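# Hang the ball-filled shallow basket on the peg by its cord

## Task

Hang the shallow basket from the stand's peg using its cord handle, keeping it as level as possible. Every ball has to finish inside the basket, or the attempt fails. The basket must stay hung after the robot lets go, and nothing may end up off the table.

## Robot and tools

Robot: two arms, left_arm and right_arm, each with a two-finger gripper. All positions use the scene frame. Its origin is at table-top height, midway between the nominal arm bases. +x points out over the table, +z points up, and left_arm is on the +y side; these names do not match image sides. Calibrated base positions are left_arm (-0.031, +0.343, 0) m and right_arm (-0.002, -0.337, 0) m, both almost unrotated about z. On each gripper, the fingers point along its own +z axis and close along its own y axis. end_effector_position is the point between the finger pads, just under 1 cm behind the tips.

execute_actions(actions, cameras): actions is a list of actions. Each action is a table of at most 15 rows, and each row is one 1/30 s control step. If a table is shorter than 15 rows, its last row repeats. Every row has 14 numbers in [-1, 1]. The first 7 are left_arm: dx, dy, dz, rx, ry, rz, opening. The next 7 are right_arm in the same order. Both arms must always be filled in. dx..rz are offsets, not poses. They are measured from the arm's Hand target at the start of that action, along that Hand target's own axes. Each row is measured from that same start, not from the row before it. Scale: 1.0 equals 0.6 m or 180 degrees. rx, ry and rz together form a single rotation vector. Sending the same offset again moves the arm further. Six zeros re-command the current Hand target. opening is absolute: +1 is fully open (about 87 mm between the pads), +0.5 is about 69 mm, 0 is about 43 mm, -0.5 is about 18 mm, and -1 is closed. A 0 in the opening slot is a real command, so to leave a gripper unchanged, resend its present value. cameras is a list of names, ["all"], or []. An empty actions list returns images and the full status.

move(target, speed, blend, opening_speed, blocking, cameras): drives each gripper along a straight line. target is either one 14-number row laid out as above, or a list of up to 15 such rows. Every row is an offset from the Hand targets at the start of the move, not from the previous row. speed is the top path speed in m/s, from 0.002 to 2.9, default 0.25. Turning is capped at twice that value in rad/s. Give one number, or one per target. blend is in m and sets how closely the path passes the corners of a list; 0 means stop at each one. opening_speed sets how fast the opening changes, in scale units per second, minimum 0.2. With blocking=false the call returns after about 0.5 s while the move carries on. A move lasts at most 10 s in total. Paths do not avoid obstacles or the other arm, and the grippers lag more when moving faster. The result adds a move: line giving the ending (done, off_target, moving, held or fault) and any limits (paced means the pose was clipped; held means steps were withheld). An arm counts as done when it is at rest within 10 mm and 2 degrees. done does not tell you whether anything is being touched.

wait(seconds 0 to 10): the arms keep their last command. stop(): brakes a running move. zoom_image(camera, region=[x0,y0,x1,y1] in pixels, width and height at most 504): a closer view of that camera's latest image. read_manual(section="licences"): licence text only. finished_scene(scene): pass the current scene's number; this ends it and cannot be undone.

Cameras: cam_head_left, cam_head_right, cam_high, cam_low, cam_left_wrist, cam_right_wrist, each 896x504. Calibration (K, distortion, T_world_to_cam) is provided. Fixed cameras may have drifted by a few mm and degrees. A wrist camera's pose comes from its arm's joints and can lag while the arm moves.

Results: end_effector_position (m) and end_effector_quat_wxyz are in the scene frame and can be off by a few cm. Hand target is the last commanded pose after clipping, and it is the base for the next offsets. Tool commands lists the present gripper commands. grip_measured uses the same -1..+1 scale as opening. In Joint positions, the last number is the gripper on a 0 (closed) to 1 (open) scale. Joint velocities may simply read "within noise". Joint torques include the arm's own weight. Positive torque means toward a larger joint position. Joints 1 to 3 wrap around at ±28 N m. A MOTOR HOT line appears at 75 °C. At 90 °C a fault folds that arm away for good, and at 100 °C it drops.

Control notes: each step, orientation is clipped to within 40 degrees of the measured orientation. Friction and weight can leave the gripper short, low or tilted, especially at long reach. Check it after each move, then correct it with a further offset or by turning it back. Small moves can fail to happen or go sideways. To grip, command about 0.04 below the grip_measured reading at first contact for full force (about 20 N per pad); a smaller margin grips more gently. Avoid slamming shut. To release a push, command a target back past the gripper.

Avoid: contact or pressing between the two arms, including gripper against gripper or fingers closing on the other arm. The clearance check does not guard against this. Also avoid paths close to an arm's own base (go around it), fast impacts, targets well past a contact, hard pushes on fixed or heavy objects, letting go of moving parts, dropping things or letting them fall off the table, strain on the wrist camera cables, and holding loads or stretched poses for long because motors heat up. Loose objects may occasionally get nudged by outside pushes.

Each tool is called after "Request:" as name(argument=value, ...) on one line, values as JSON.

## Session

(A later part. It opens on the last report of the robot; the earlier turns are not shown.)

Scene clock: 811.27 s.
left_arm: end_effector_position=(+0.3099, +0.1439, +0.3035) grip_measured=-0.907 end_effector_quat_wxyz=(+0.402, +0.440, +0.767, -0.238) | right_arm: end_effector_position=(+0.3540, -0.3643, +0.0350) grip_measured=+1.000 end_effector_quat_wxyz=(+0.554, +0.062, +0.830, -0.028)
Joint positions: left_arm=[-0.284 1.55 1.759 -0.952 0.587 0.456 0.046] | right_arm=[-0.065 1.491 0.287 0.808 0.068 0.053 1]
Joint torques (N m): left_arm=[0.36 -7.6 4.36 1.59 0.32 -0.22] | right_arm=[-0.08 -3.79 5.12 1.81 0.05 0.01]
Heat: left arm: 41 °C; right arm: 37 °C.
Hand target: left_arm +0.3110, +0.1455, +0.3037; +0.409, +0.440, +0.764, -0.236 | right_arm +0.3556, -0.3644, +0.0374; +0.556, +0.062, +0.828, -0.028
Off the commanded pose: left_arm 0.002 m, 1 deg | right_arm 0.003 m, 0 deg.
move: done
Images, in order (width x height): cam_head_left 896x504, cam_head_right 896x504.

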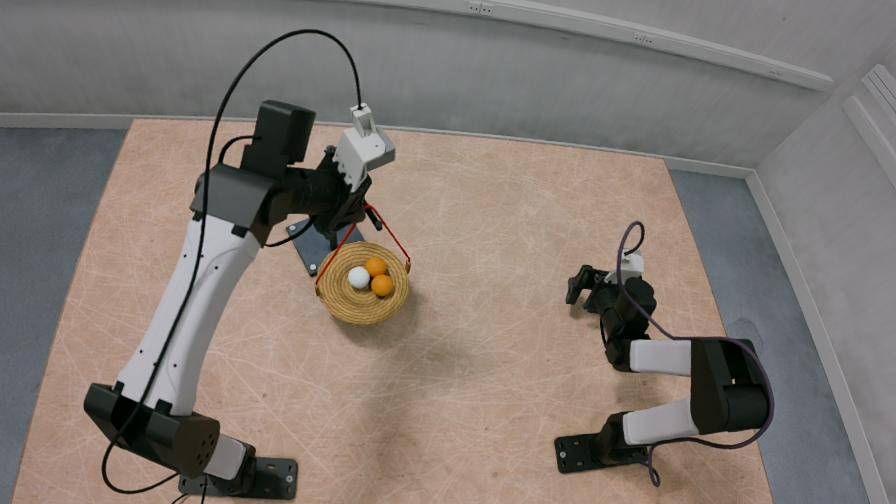

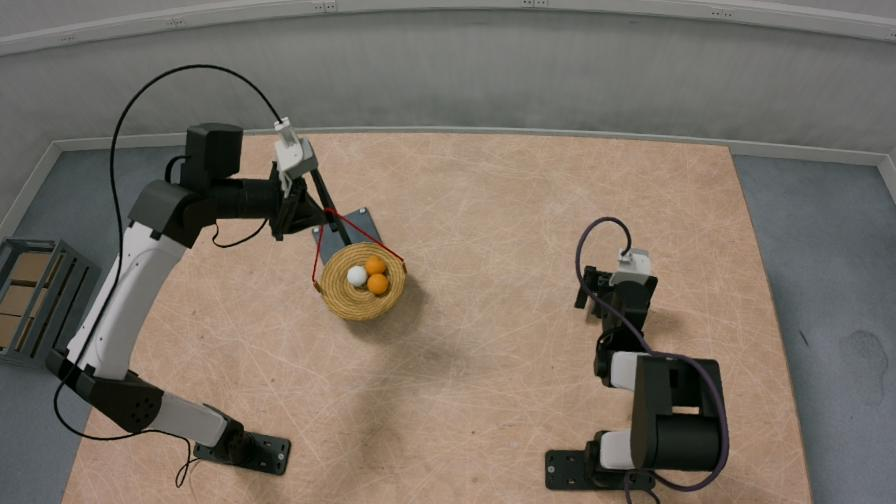

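Request:
wait(seconds=0.5, cameras=["cam_left_wrist", "cam_low", "cam_head_left", "cam_head_right"])

Request:
zoom_image(camera="cam_left_wrist", region=[380, 140, 540, 340])

Request:
zoom_image(camera="cam_low", region=[430, 160, 490, 260])

Request:
zoom_image(camera="cam_head_right", region=[300, 260, 340, 300])

Request:
zoom_image(camera="cam_head_left", region=[300, 260, 340, 300])

Request:
zoom_image(camera="cam_head_right", region=[380, 240, 420, 280])

Request:
zoom_image(camera="cam_head_left", region=[380, 240, 420, 280])

Scene clock: 844.83 s.
left_arm: end_effector_position=(+0.3099, +0.1439, +0.3035) grip_measured=-0.907 end_effector_quat_wxyz=(+0.402, +0.440, +0.767, -0.238) | right_arm: end_effector_position=(+0.3540, -0.3643, +0.0350) grip_measured=+1.000 end_effector_quat_wxyz=(+0.554, +0.062, +0.830, -0.028)
Joint positions: left_arm=[-0.284 1.55 1.759 -0.952 0.587 0.456 0.046] | right_arm=[-0.065 1.491 0.287 0.808 0.068 0.053 1]
Joint torques (N m): left_arm=[0.28 -7.54 4.48 1.63 0.31 -0.2] | right_arm=[-0.06 -3.81 5.11 1.81 0.05 0.03]
Heat: left arm: 40 °C; right arm: 37 °C.
Hand target: left_arm +0.3110, +0.1455, +0.3037; +0.409, +0.440, +0.764, -0.236 | right_arm +0.3556, -0.3644, +0.0374; +0.556, +0.062, +0.828, -0.028
Tool commands: left_gripper/opening=-1.0 right_gripper/opening=+1.0
Off the commanded pose: left_arm 0.002 m, 1 deg | right_arm 0.003 m, 0 deg.
wait: 0.50 s; at rest from the start
camera_calibration:
cam_left_wrist: T_world_to_cam=[[-0.874396, -0.48399, 0.0344393, 0.327105], [-0.484877, 0.86894, -0.0991854, 0.0755707], [0.018079, -0.103426, -0.994473, 0.453569], [0, 0, 0, 1]] pos_world=[0.314462, 0.13956, 0.447292]
Images, in order (width x height): cam_head_left 896x504, cam_head_right 896x504, cam_low 896x504, cam_left_wrist 896x504.

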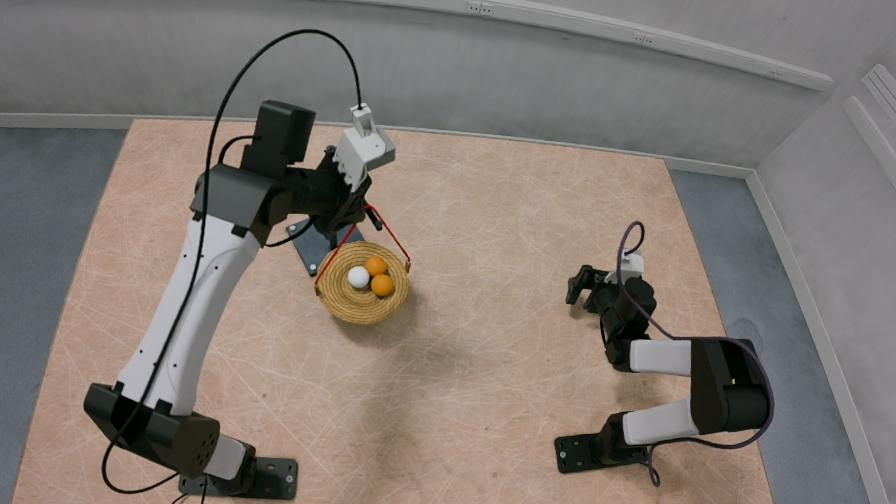

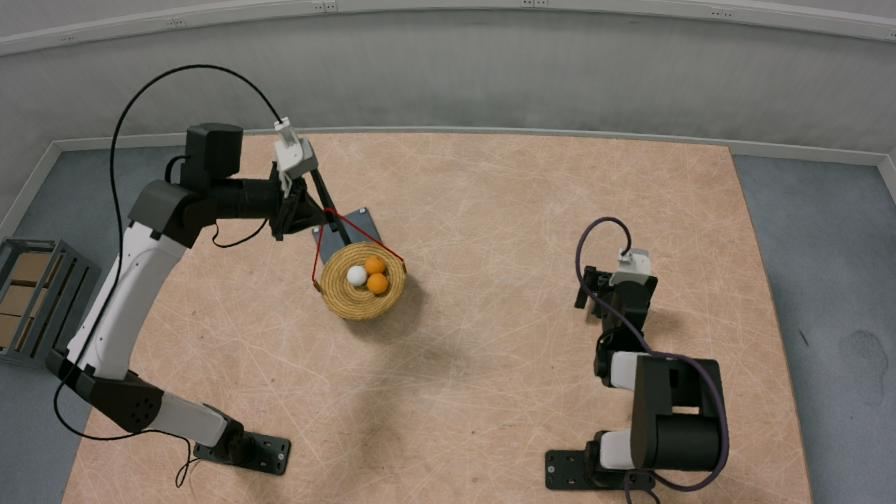

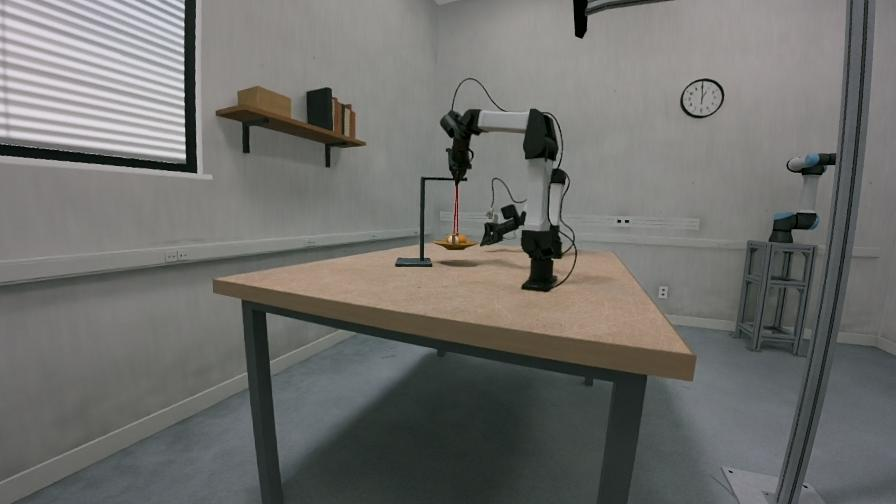

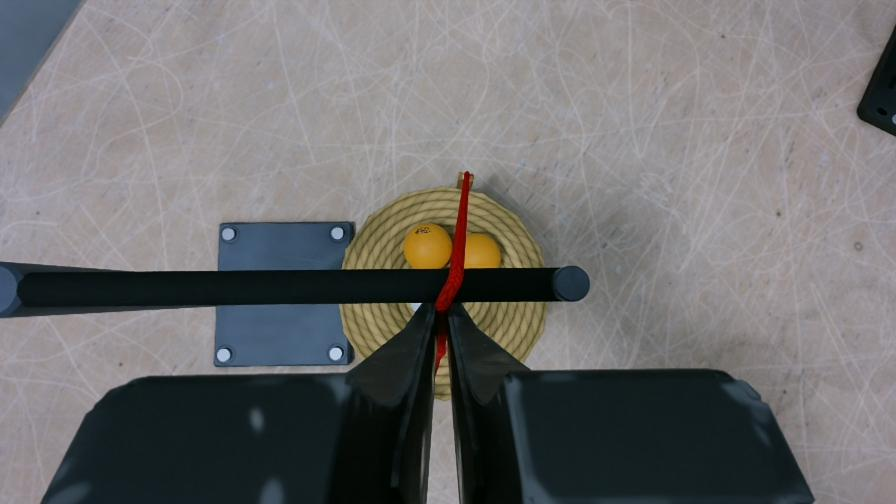

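Scaled by 2.520 from the camera's 896x504 image, which has a finer 1280x720 frame.

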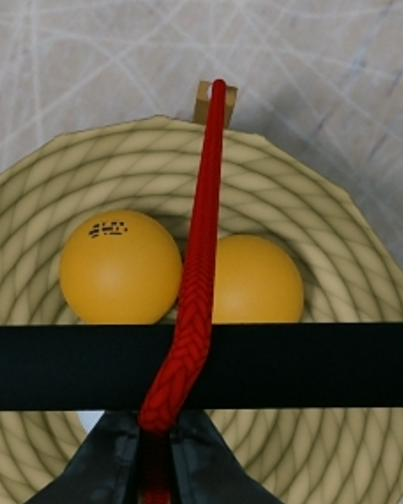

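Scaled by 5.040 from the camera's 896x504 image, which has a finer 1280x720 frame.

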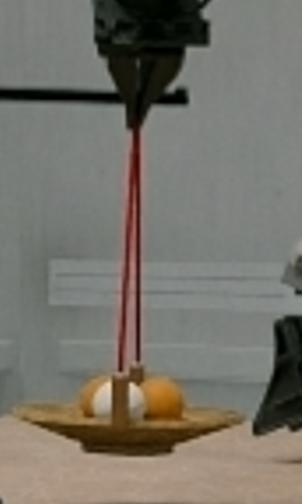

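Scaled by 12.600 from the camera's 896x504 image, which has a finer 1280x720 frame.

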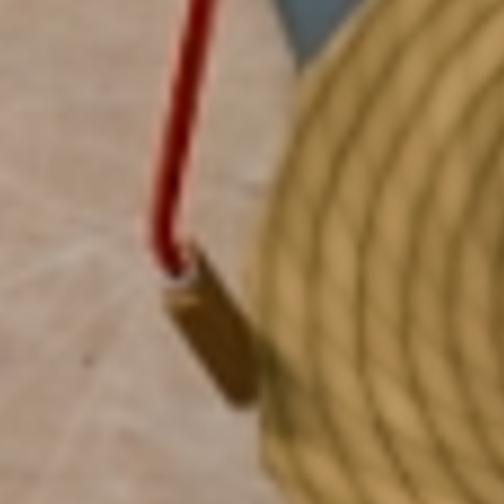

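Scaled by 12.600 from the camera's 896x504 image, which has a finer 1280x720 frame.

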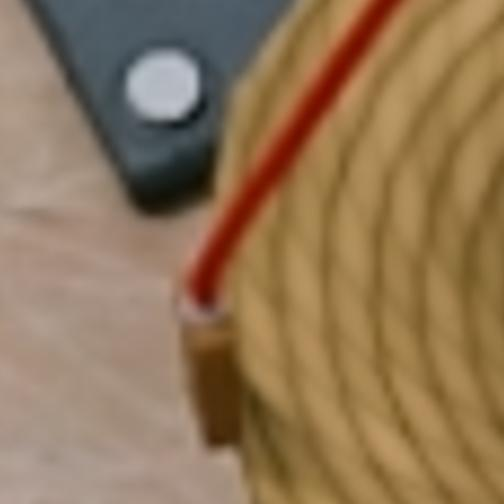

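Scaled by 12.600 from the camera's 896x504 image, which has a finer 1280x720 frame.

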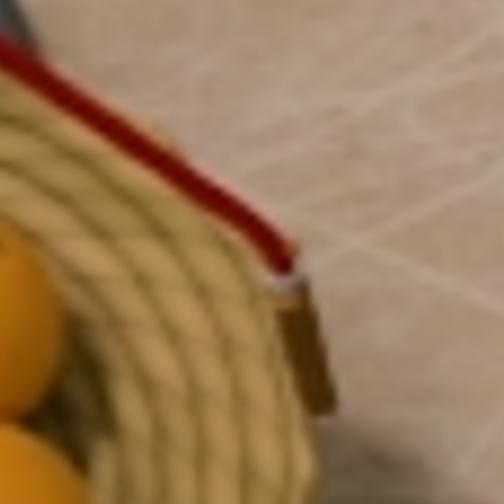

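Scaled by 12.600 from the camera's 896x504 image, which has a finer 1280x720 frame.

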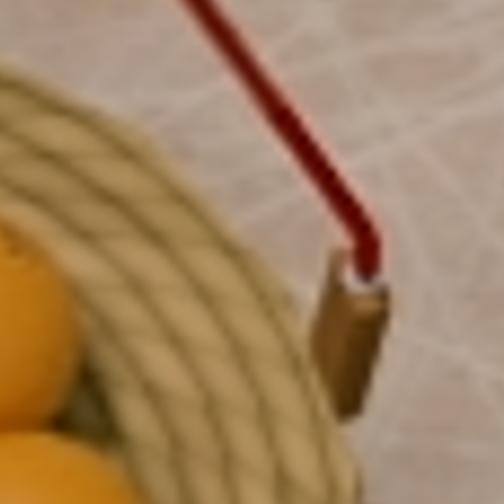

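Request:
zoom_image(camera="cam_low", region=[430, 220, 480, 255])

Scaled by 10.080 from the camera's 896x504 image, which has a finer 1280x720 frame.

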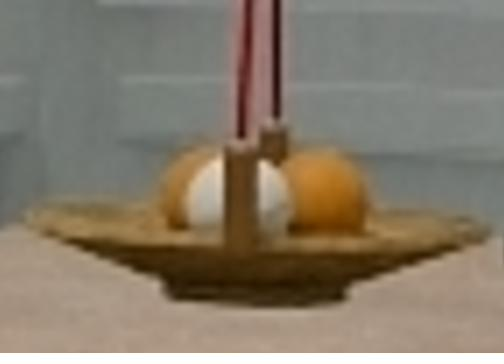

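Request:
move(target=[0, 0, 0, 0, 0, 0, -0.6, 0, 0, 0, 0, 0, 0, 1], speed=0.02, opening_speed=0.2, cameras=["cam_left_wrist", "cam_low", "cam_head_left", "cam_head_right"])

Request:
zoom_image(camera="cam_low", region=[430, 220, 480, 255])

Request:
zoom_image(camera="cam_head_right", region=[300, 260, 340, 300])

Request:
zoom_image(camera="cam_head_left", region=[300, 260, 340, 300])

Request:
zoom_image(camera="cam_head_right", region=[380, 240, 420, 280])

Request:
zoom_image(camera="cam_head_left", region=[380, 240, 420, 280])

Scene clock: 909.43 s.
left_arm: end_effector_position=(+0.3097, +0.1438, +0.3009) grip_measured=-0.600 end_effector_quat_wxyz=(+0.400, +0.440, +0.768, -0.239) | right_arm: end_effector_position=(+0.3540, -0.3643, +0.0350) grip_measured=+1.000 end_effector_quat_wxyz=(+0.554, +0.062, +0.830, -0.028)
Joint positions: left_arm=[-0.284 1.55 1.751 -0.949 0.588 0.456 0.2] | right_arm=[-0.065 1.491 0.287 0.808 0.068 0.053 1]
Joint torques (N m): left_arm=[0.29 -7.65 5.05 1.58 0.31 -0.23] | right_arm=[-0.08 -3.81 5.12 1.81 0.05 0.02]
Heat: left arm: 40 °C; right arm: 37 °C.
Hand target: left_arm +0.3110, +0.1455, +0.3037; +0.409, +0.440, +0.764, -0.236 | right_arm +0.3556, -0.3644, +0.0374; +0.556, +0.062, +0.828, -0.028
Off the commanded pose: left_arm 0.003 m, 1 deg | right_arm 0.003 m, 0 deg.
move: done
camera_calibration:
cam_left_wrist: T_world_to_cam=[[-0.874478, -0.483539, 0.0384582, 0.325708], [-0.484898, 0.869334, -0.0955633, 0.0740672], [0.0127755, -0.102216, -0.99468, 0.452545], [0, 0, 0, 1]] pos_world=[0.314958, 0.139361, 0.44469]
Images, in order (width x height): cam_head_left 896x504, cam_head_right 896x504, cam_low 896x504, cam_left_wrist 896x504.

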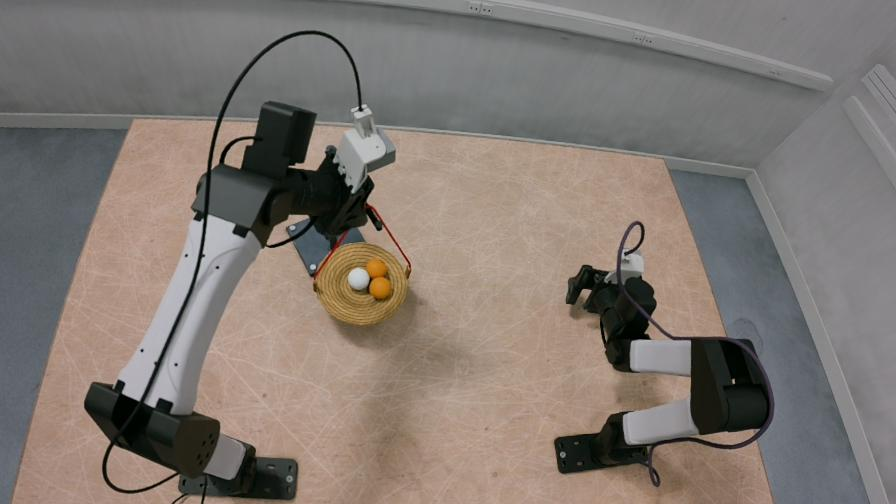

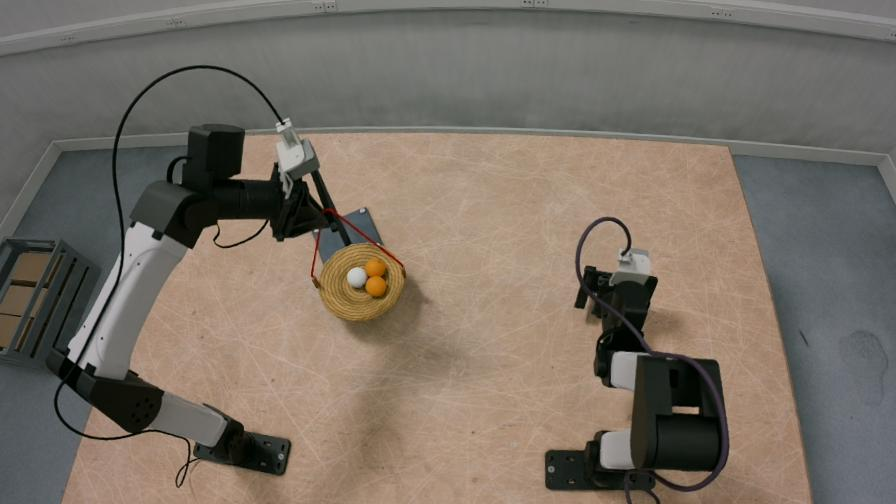

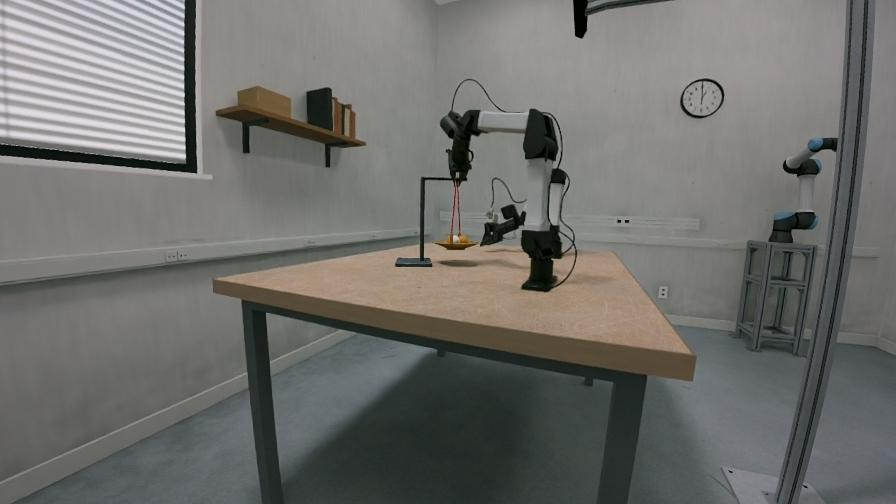

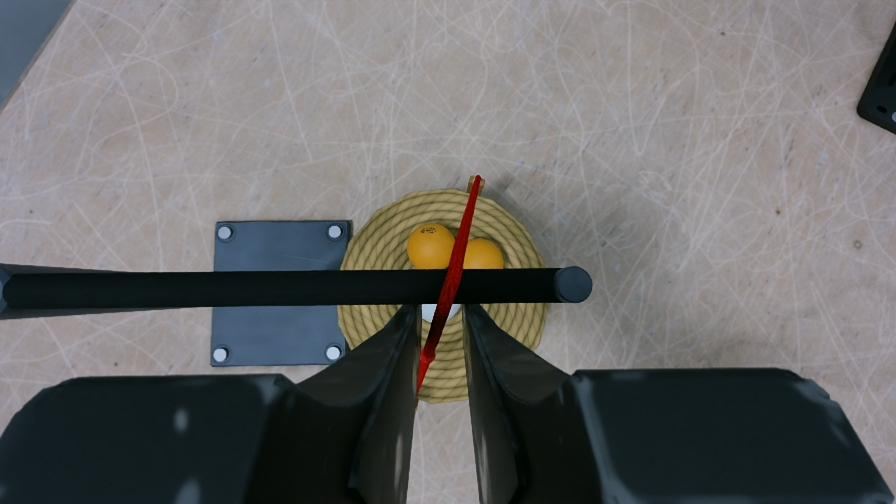

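Scaled by 10.080 from the camera's 896x504 image, which has a finer 1280x720 frame.

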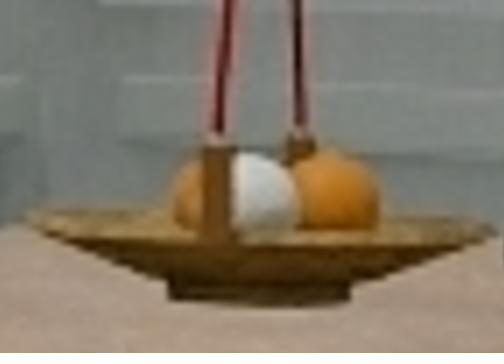

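Scaled by 12.600 from the camera's 896x504 image, which has a finer 1280x720 frame.

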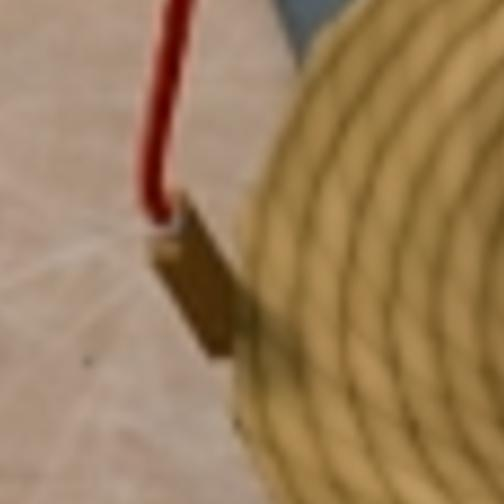

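Scaled by 12.600 from the camera's 896x504 image, which has a finer 1280x720 frame.

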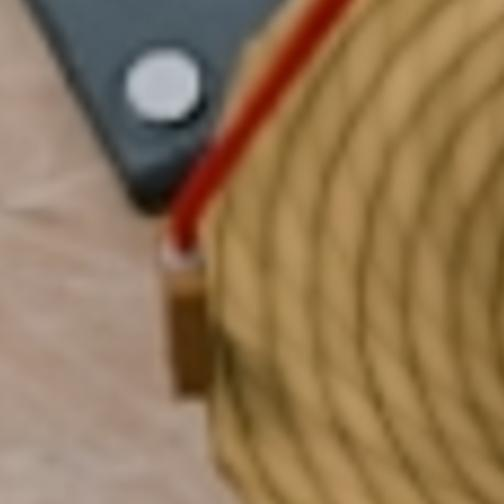

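Scaled by 12.600 from the camera's 896x504 image, which has a finer 1280x720 frame.

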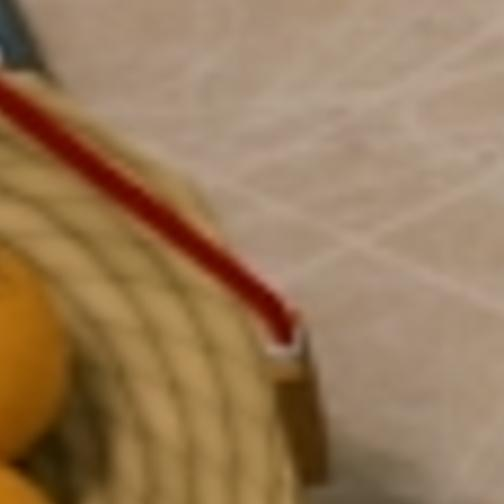

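Scaled by 12.600 from the camera's 896x504 image, which has a finer 1280x720 frame.

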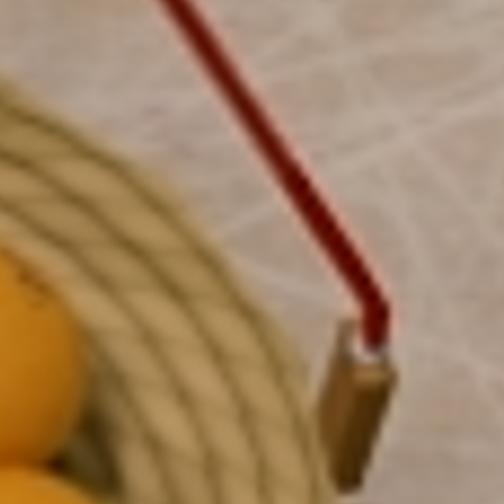

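Request:
wait(seconds=4, cameras=["cam_low", "cam_head_left", "cam_head_right"])

Request:
zoom_image(camera="cam_low", region=[430, 220, 480, 255])

Request:
zoom_image(camera="cam_head_right", region=[300, 260, 340, 300])

Request:
zoom_image(camera="cam_head_left", region=[300, 260, 340, 300])

Request:
zoom_image(camera="cam_head_right", region=[380, 240, 420, 280])

Request:
zoom_image(camera="cam_head_left", region=[380, 240, 420, 280])

Scene clock: 937.10 s.
left_arm: end_effector_position=(+0.3097, +0.1438, +0.3009) grip_measured=-0.600 end_effector_quat_wxyz=(+0.400, +0.440, +0.768, -0.239) | right_arm: end_effector_position=(+0.3540, -0.3643, +0.0350) grip_measured=+1.000 end_effector_quat_wxyz=(+0.554, +0.062, +0.830, -0.028)
Joint positions: left_arm=[-0.284 1.55 1.751 -0.949 0.588 0.456 0.2] | right_arm=[-0.065 1.491 0.287 0.808 0.068 0.053 1]
Joint torques (N m): left_arm=[0.28 -7.58 5.12 1.58 0.3 -0.24] | right_arm=[-0.05 -3.79 5.08 1.81 0.05 0.01]
Heat: left arm: 41 °C; right arm: 37 °C.
Hand target: left_arm +0.3110, +0.1455, +0.3037; +0.409, +0.440, +0.764, -0.236 | right_arm +0.3556, -0.3644, +0.0374; +0.556, +0.062, +0.828, -0.028
Tool commands: left_gripper/opening=-0.6 right_gripper/opening=+1.0
Off the commanded pose: left_arm 0.003 m, 1 deg | right_arm 0.003 m, 0 deg.
wait: 4.00 s; at rest from the start
Images, in order (width x height): cam_head_left 896x504, cam_head_right 896x504, cam_low 896x504.

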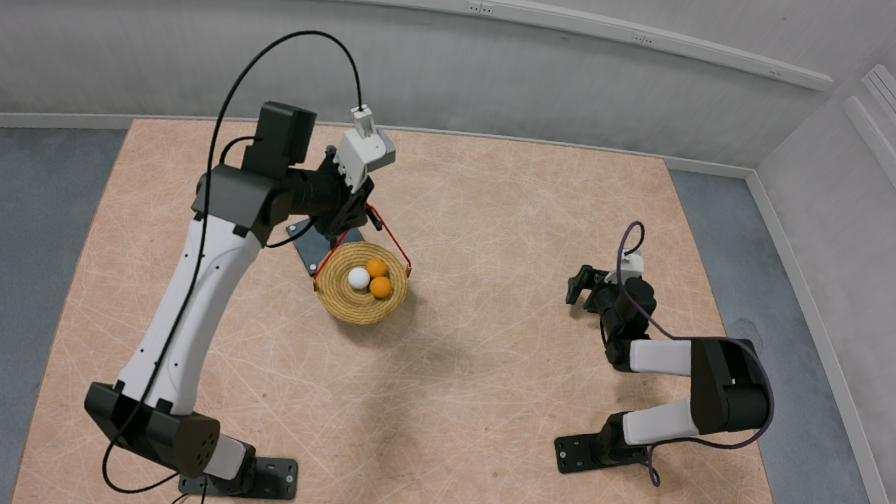

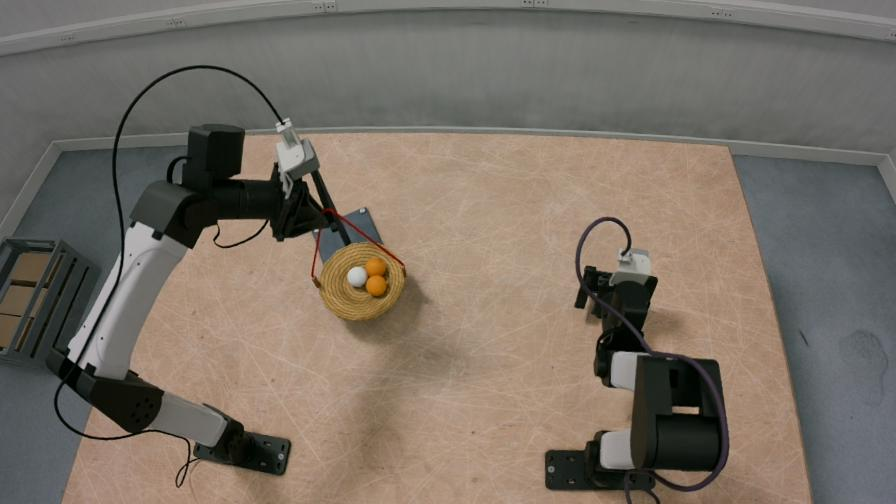

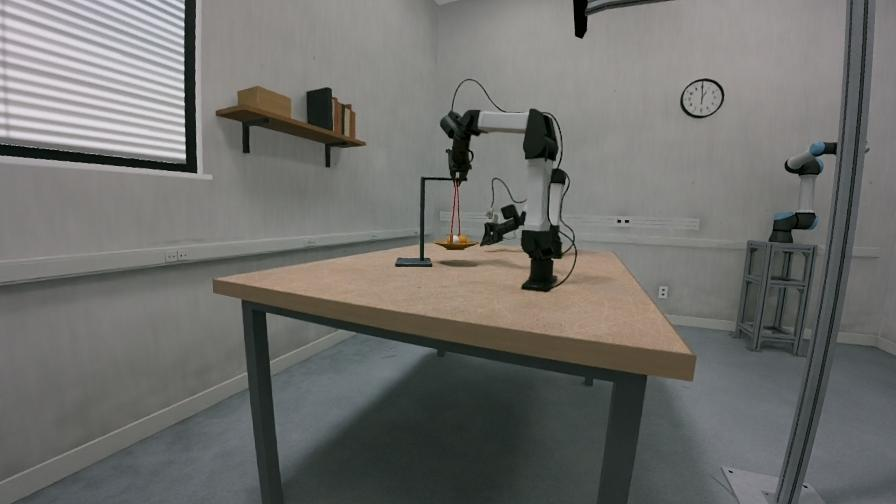

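Scaled by 10.080 from the camera's 896x504 image, which has a finer 1280x720 frame.

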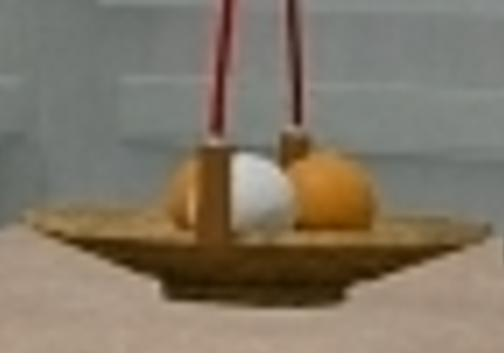

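Scaled by 12.600 from the camera's 896x504 image, which has a finer 1280x720 frame.

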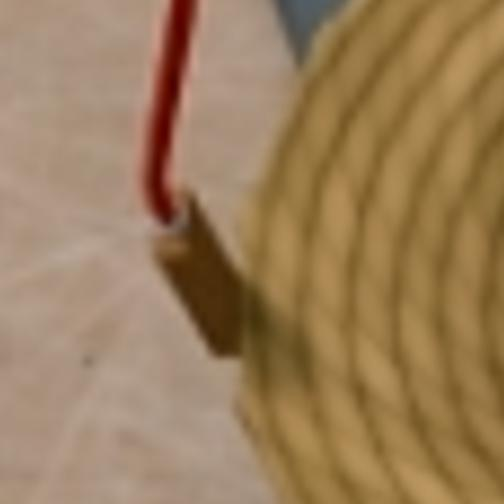

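Scaled by 12.600 from the camera's 896x504 image, which has a finer 1280x720 frame.

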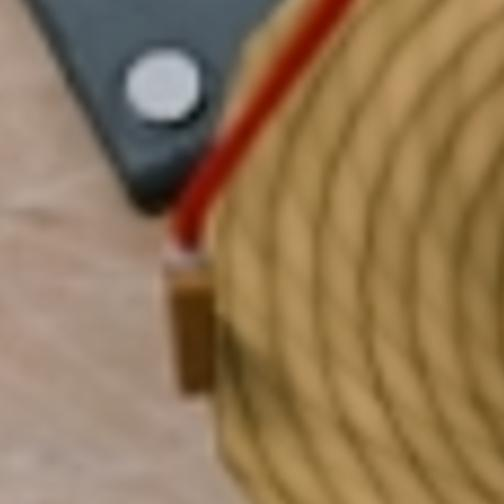

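Scaled by 12.600 from the camera's 896x504 image, which has a finer 1280x720 frame.

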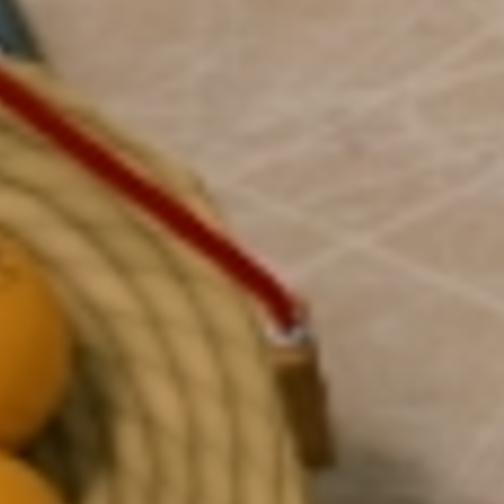

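Scaled by 12.600 from the camera's 896x504 image, which has a finer 1280x720 frame.

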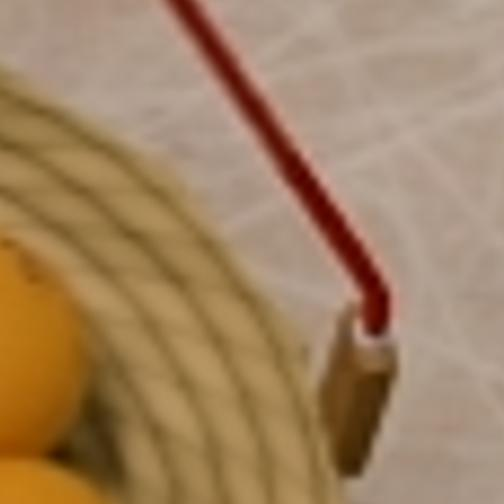

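Request:
move(target=[0, 0, 0, 0, 0, 0, -1, 0, 0, 0, 0, 0, 0, 1], speed=0.02, opening_speed=0.4)

Request:
move(target=[0.0089, 0, 0.0018, 0, 0, 0, -1, 0, 0, 0, 0, 0, 0, 1], speed=0.02, cameras=["cam_left_wrist", "cam_low", "cam_head_left", "cam_head_right"])

Request:
zoom_image(camera="cam_low", region=[430, 220, 480, 255])

Request:
zoom_image(camera="cam_head_right", region=[300, 260, 340, 300])

Request:
zoom_image(camera="cam_head_left", region=[300, 260, 340, 300])

Request:
zoom_image(camera="cam_head_right", region=[380, 240, 420, 280])

Request:
zoom_image(camera="cam_head_left", region=[380, 240, 420, 280])

Scene clock: 978.70 s.
left_arm: end_effector_position=(+0.3097, +0.1438, +0.3009) grip_measured=-0.907 end_effector_quat_wxyz=(+0.400, +0.440, +0.768, -0.239) | right_arm: end_effector_position=(+0.3540, -0.3643, +0.0350) grip_measured=+1.000 end_effector_quat_wxyz=(+0.554, +0.062, +0.830, -0.028)
Joint positions: left_arm=[-0.284 1.55 1.751 -0.949 0.588 0.456 0.046] | right_arm=[-0.065 1.491 0.287 0.808 0.068 0.053 1]
Joint torques (N m): left_arm=[0.21 -7.65 5.15 1.6 0.3 -0.21] | right_arm=[-0.09 -3.77 5.11 1.82 0.05 0.02]
Heat: left arm: 41 °C; right arm: 37 °C.
Hand target: left_arm +0.3110, +0.1455, +0.3037; +0.409, +0.440, +0.764, -0.236 | right_arm +0.3556, -0.3644, +0.0374; +0.556, +0.062, +0.828, -0.028
Off the commanded pose: left_arm 0.003 m, 1 deg | right_arm 0.003 m, 0 deg.
move: done

Scene clock: 979.50 s.
left_arm: end_effector_position=(+0.3110, +0.1444, +0.2982) grip_measured=-0.907 end_effector_quat_wxyz=(+0.404, +0.439, +0.766, -0.240) | right_arm: end_effector_position=(+0.3540, -0.3643, +0.0350) grip_measured=+1.000 end_effector_quat_wxyz=(+0.554, +0.062, +0.830, -0.028)
Joint positions: left_arm=[-0.28 1.541 1.723 -0.923 0.592 0.456 0.046] | right_arm=[-0.065 1.491 0.287 0.808 0.068 0.053 1]
Joint torques (N m): left_arm=[0.27 -8.03 4.59 1.53 0.25 -0.2] | right_arm=[-0.06 -3.78 5.11 1.82 0.06 0.01]
Heat: left arm: 41 °C; right arm: 37 °C.
Hand target: left_arm +0.3099, +0.1473, +0.2986; +0.409, +0.440, +0.764, -0.236 | right_arm +0.3556, -0.3644, +0.0374; +0.556, +0.062, +0.828, -0.028
Off the commanded pose: left_arm 0.003 m, 1 deg | right_arm 0.003 m, 0 deg.
move: done
camera_calibration:
cam_left_wrist: T_world_to_cam=[[-0.874298, -0.484127, 0.0349801, 0.328181], [-0.484981, 0.868342, -0.103805, 0.0765907], [0.0198798, -0.107721, -0.993982, 0.448214], [0, 0, 0, 1]] pos_world=[0.315163, 0.140656, 0.441987]
Images, in order (width x height): cam_head_left 896x504, cam_head_right 896x504, cam_low 896x504, cam_left_wrist 896x504.

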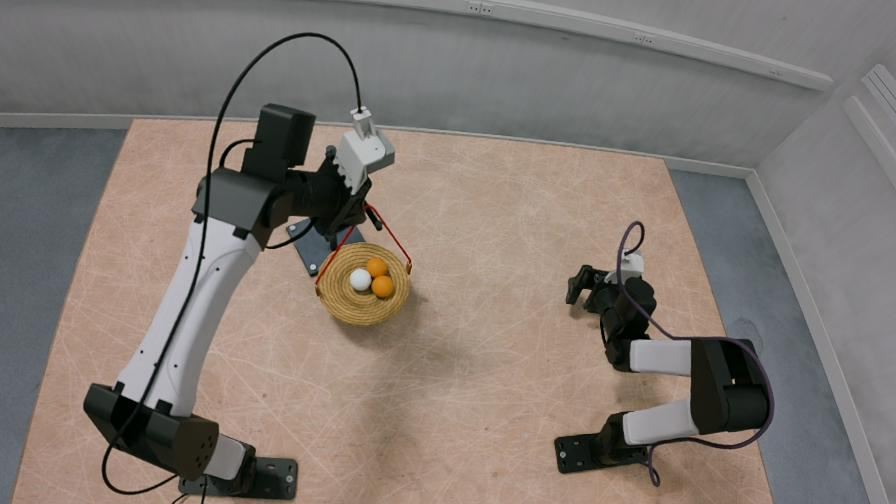

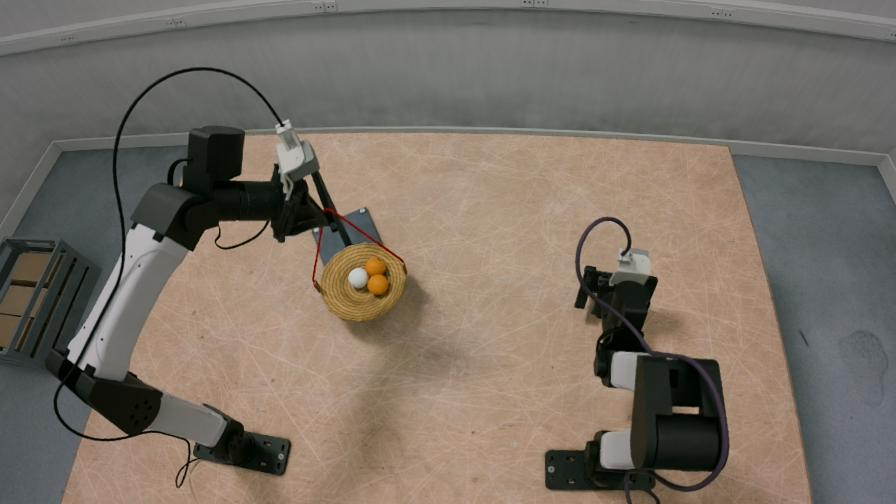

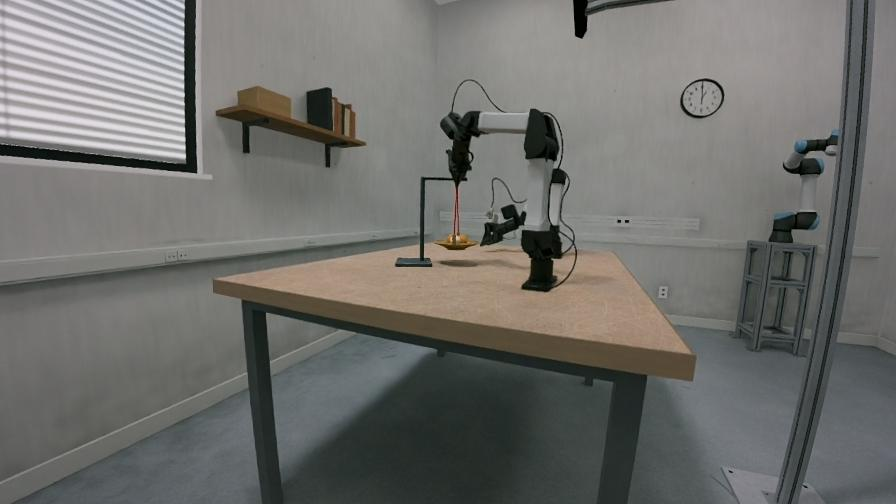

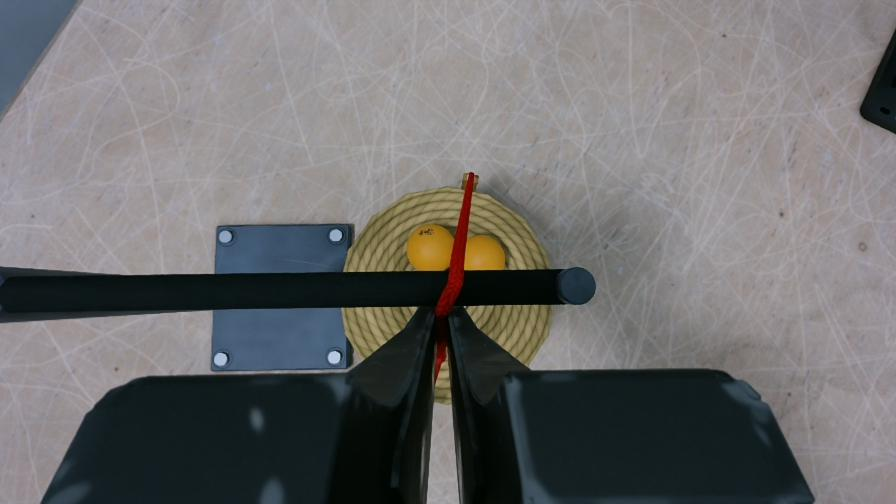

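Scaled by 10.080 from the camera's 896x504 image, which has a finer 1280x720 frame.

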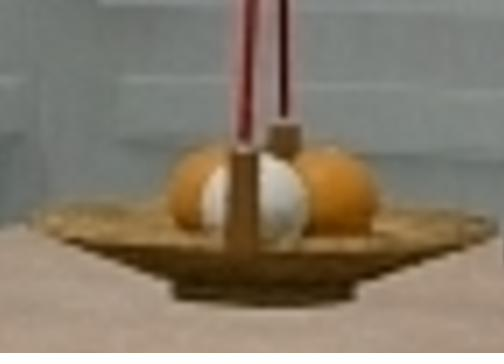

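Scaled by 12.600 from the camera's 896x504 image, which has a finer 1280x720 frame.

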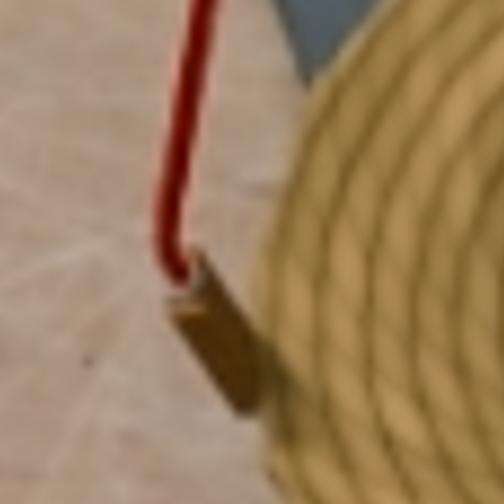

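Scaled by 12.600 from the camera's 896x504 image, which has a finer 1280x720 frame.

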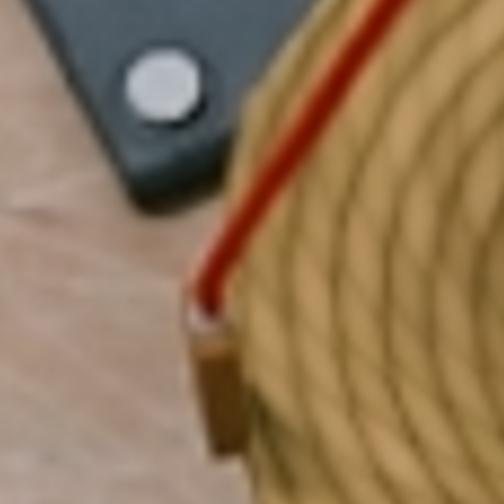

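Scaled by 12.600 from the camera's 896x504 image, which has a finer 1280x720 frame.

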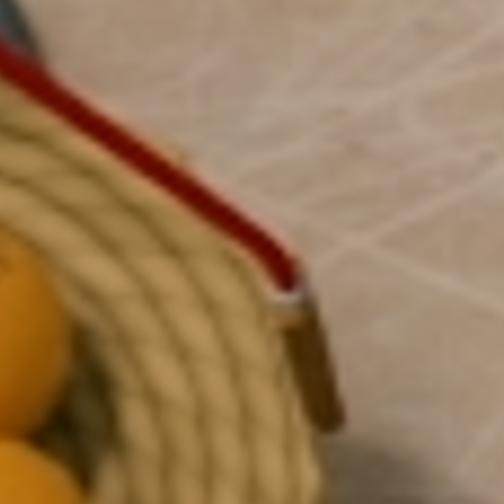

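Scaled by 12.600 from the camera's 896x504 image, which has a finer 1280x720 frame.

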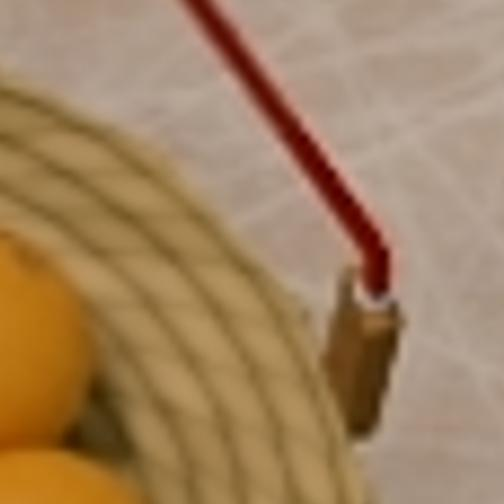

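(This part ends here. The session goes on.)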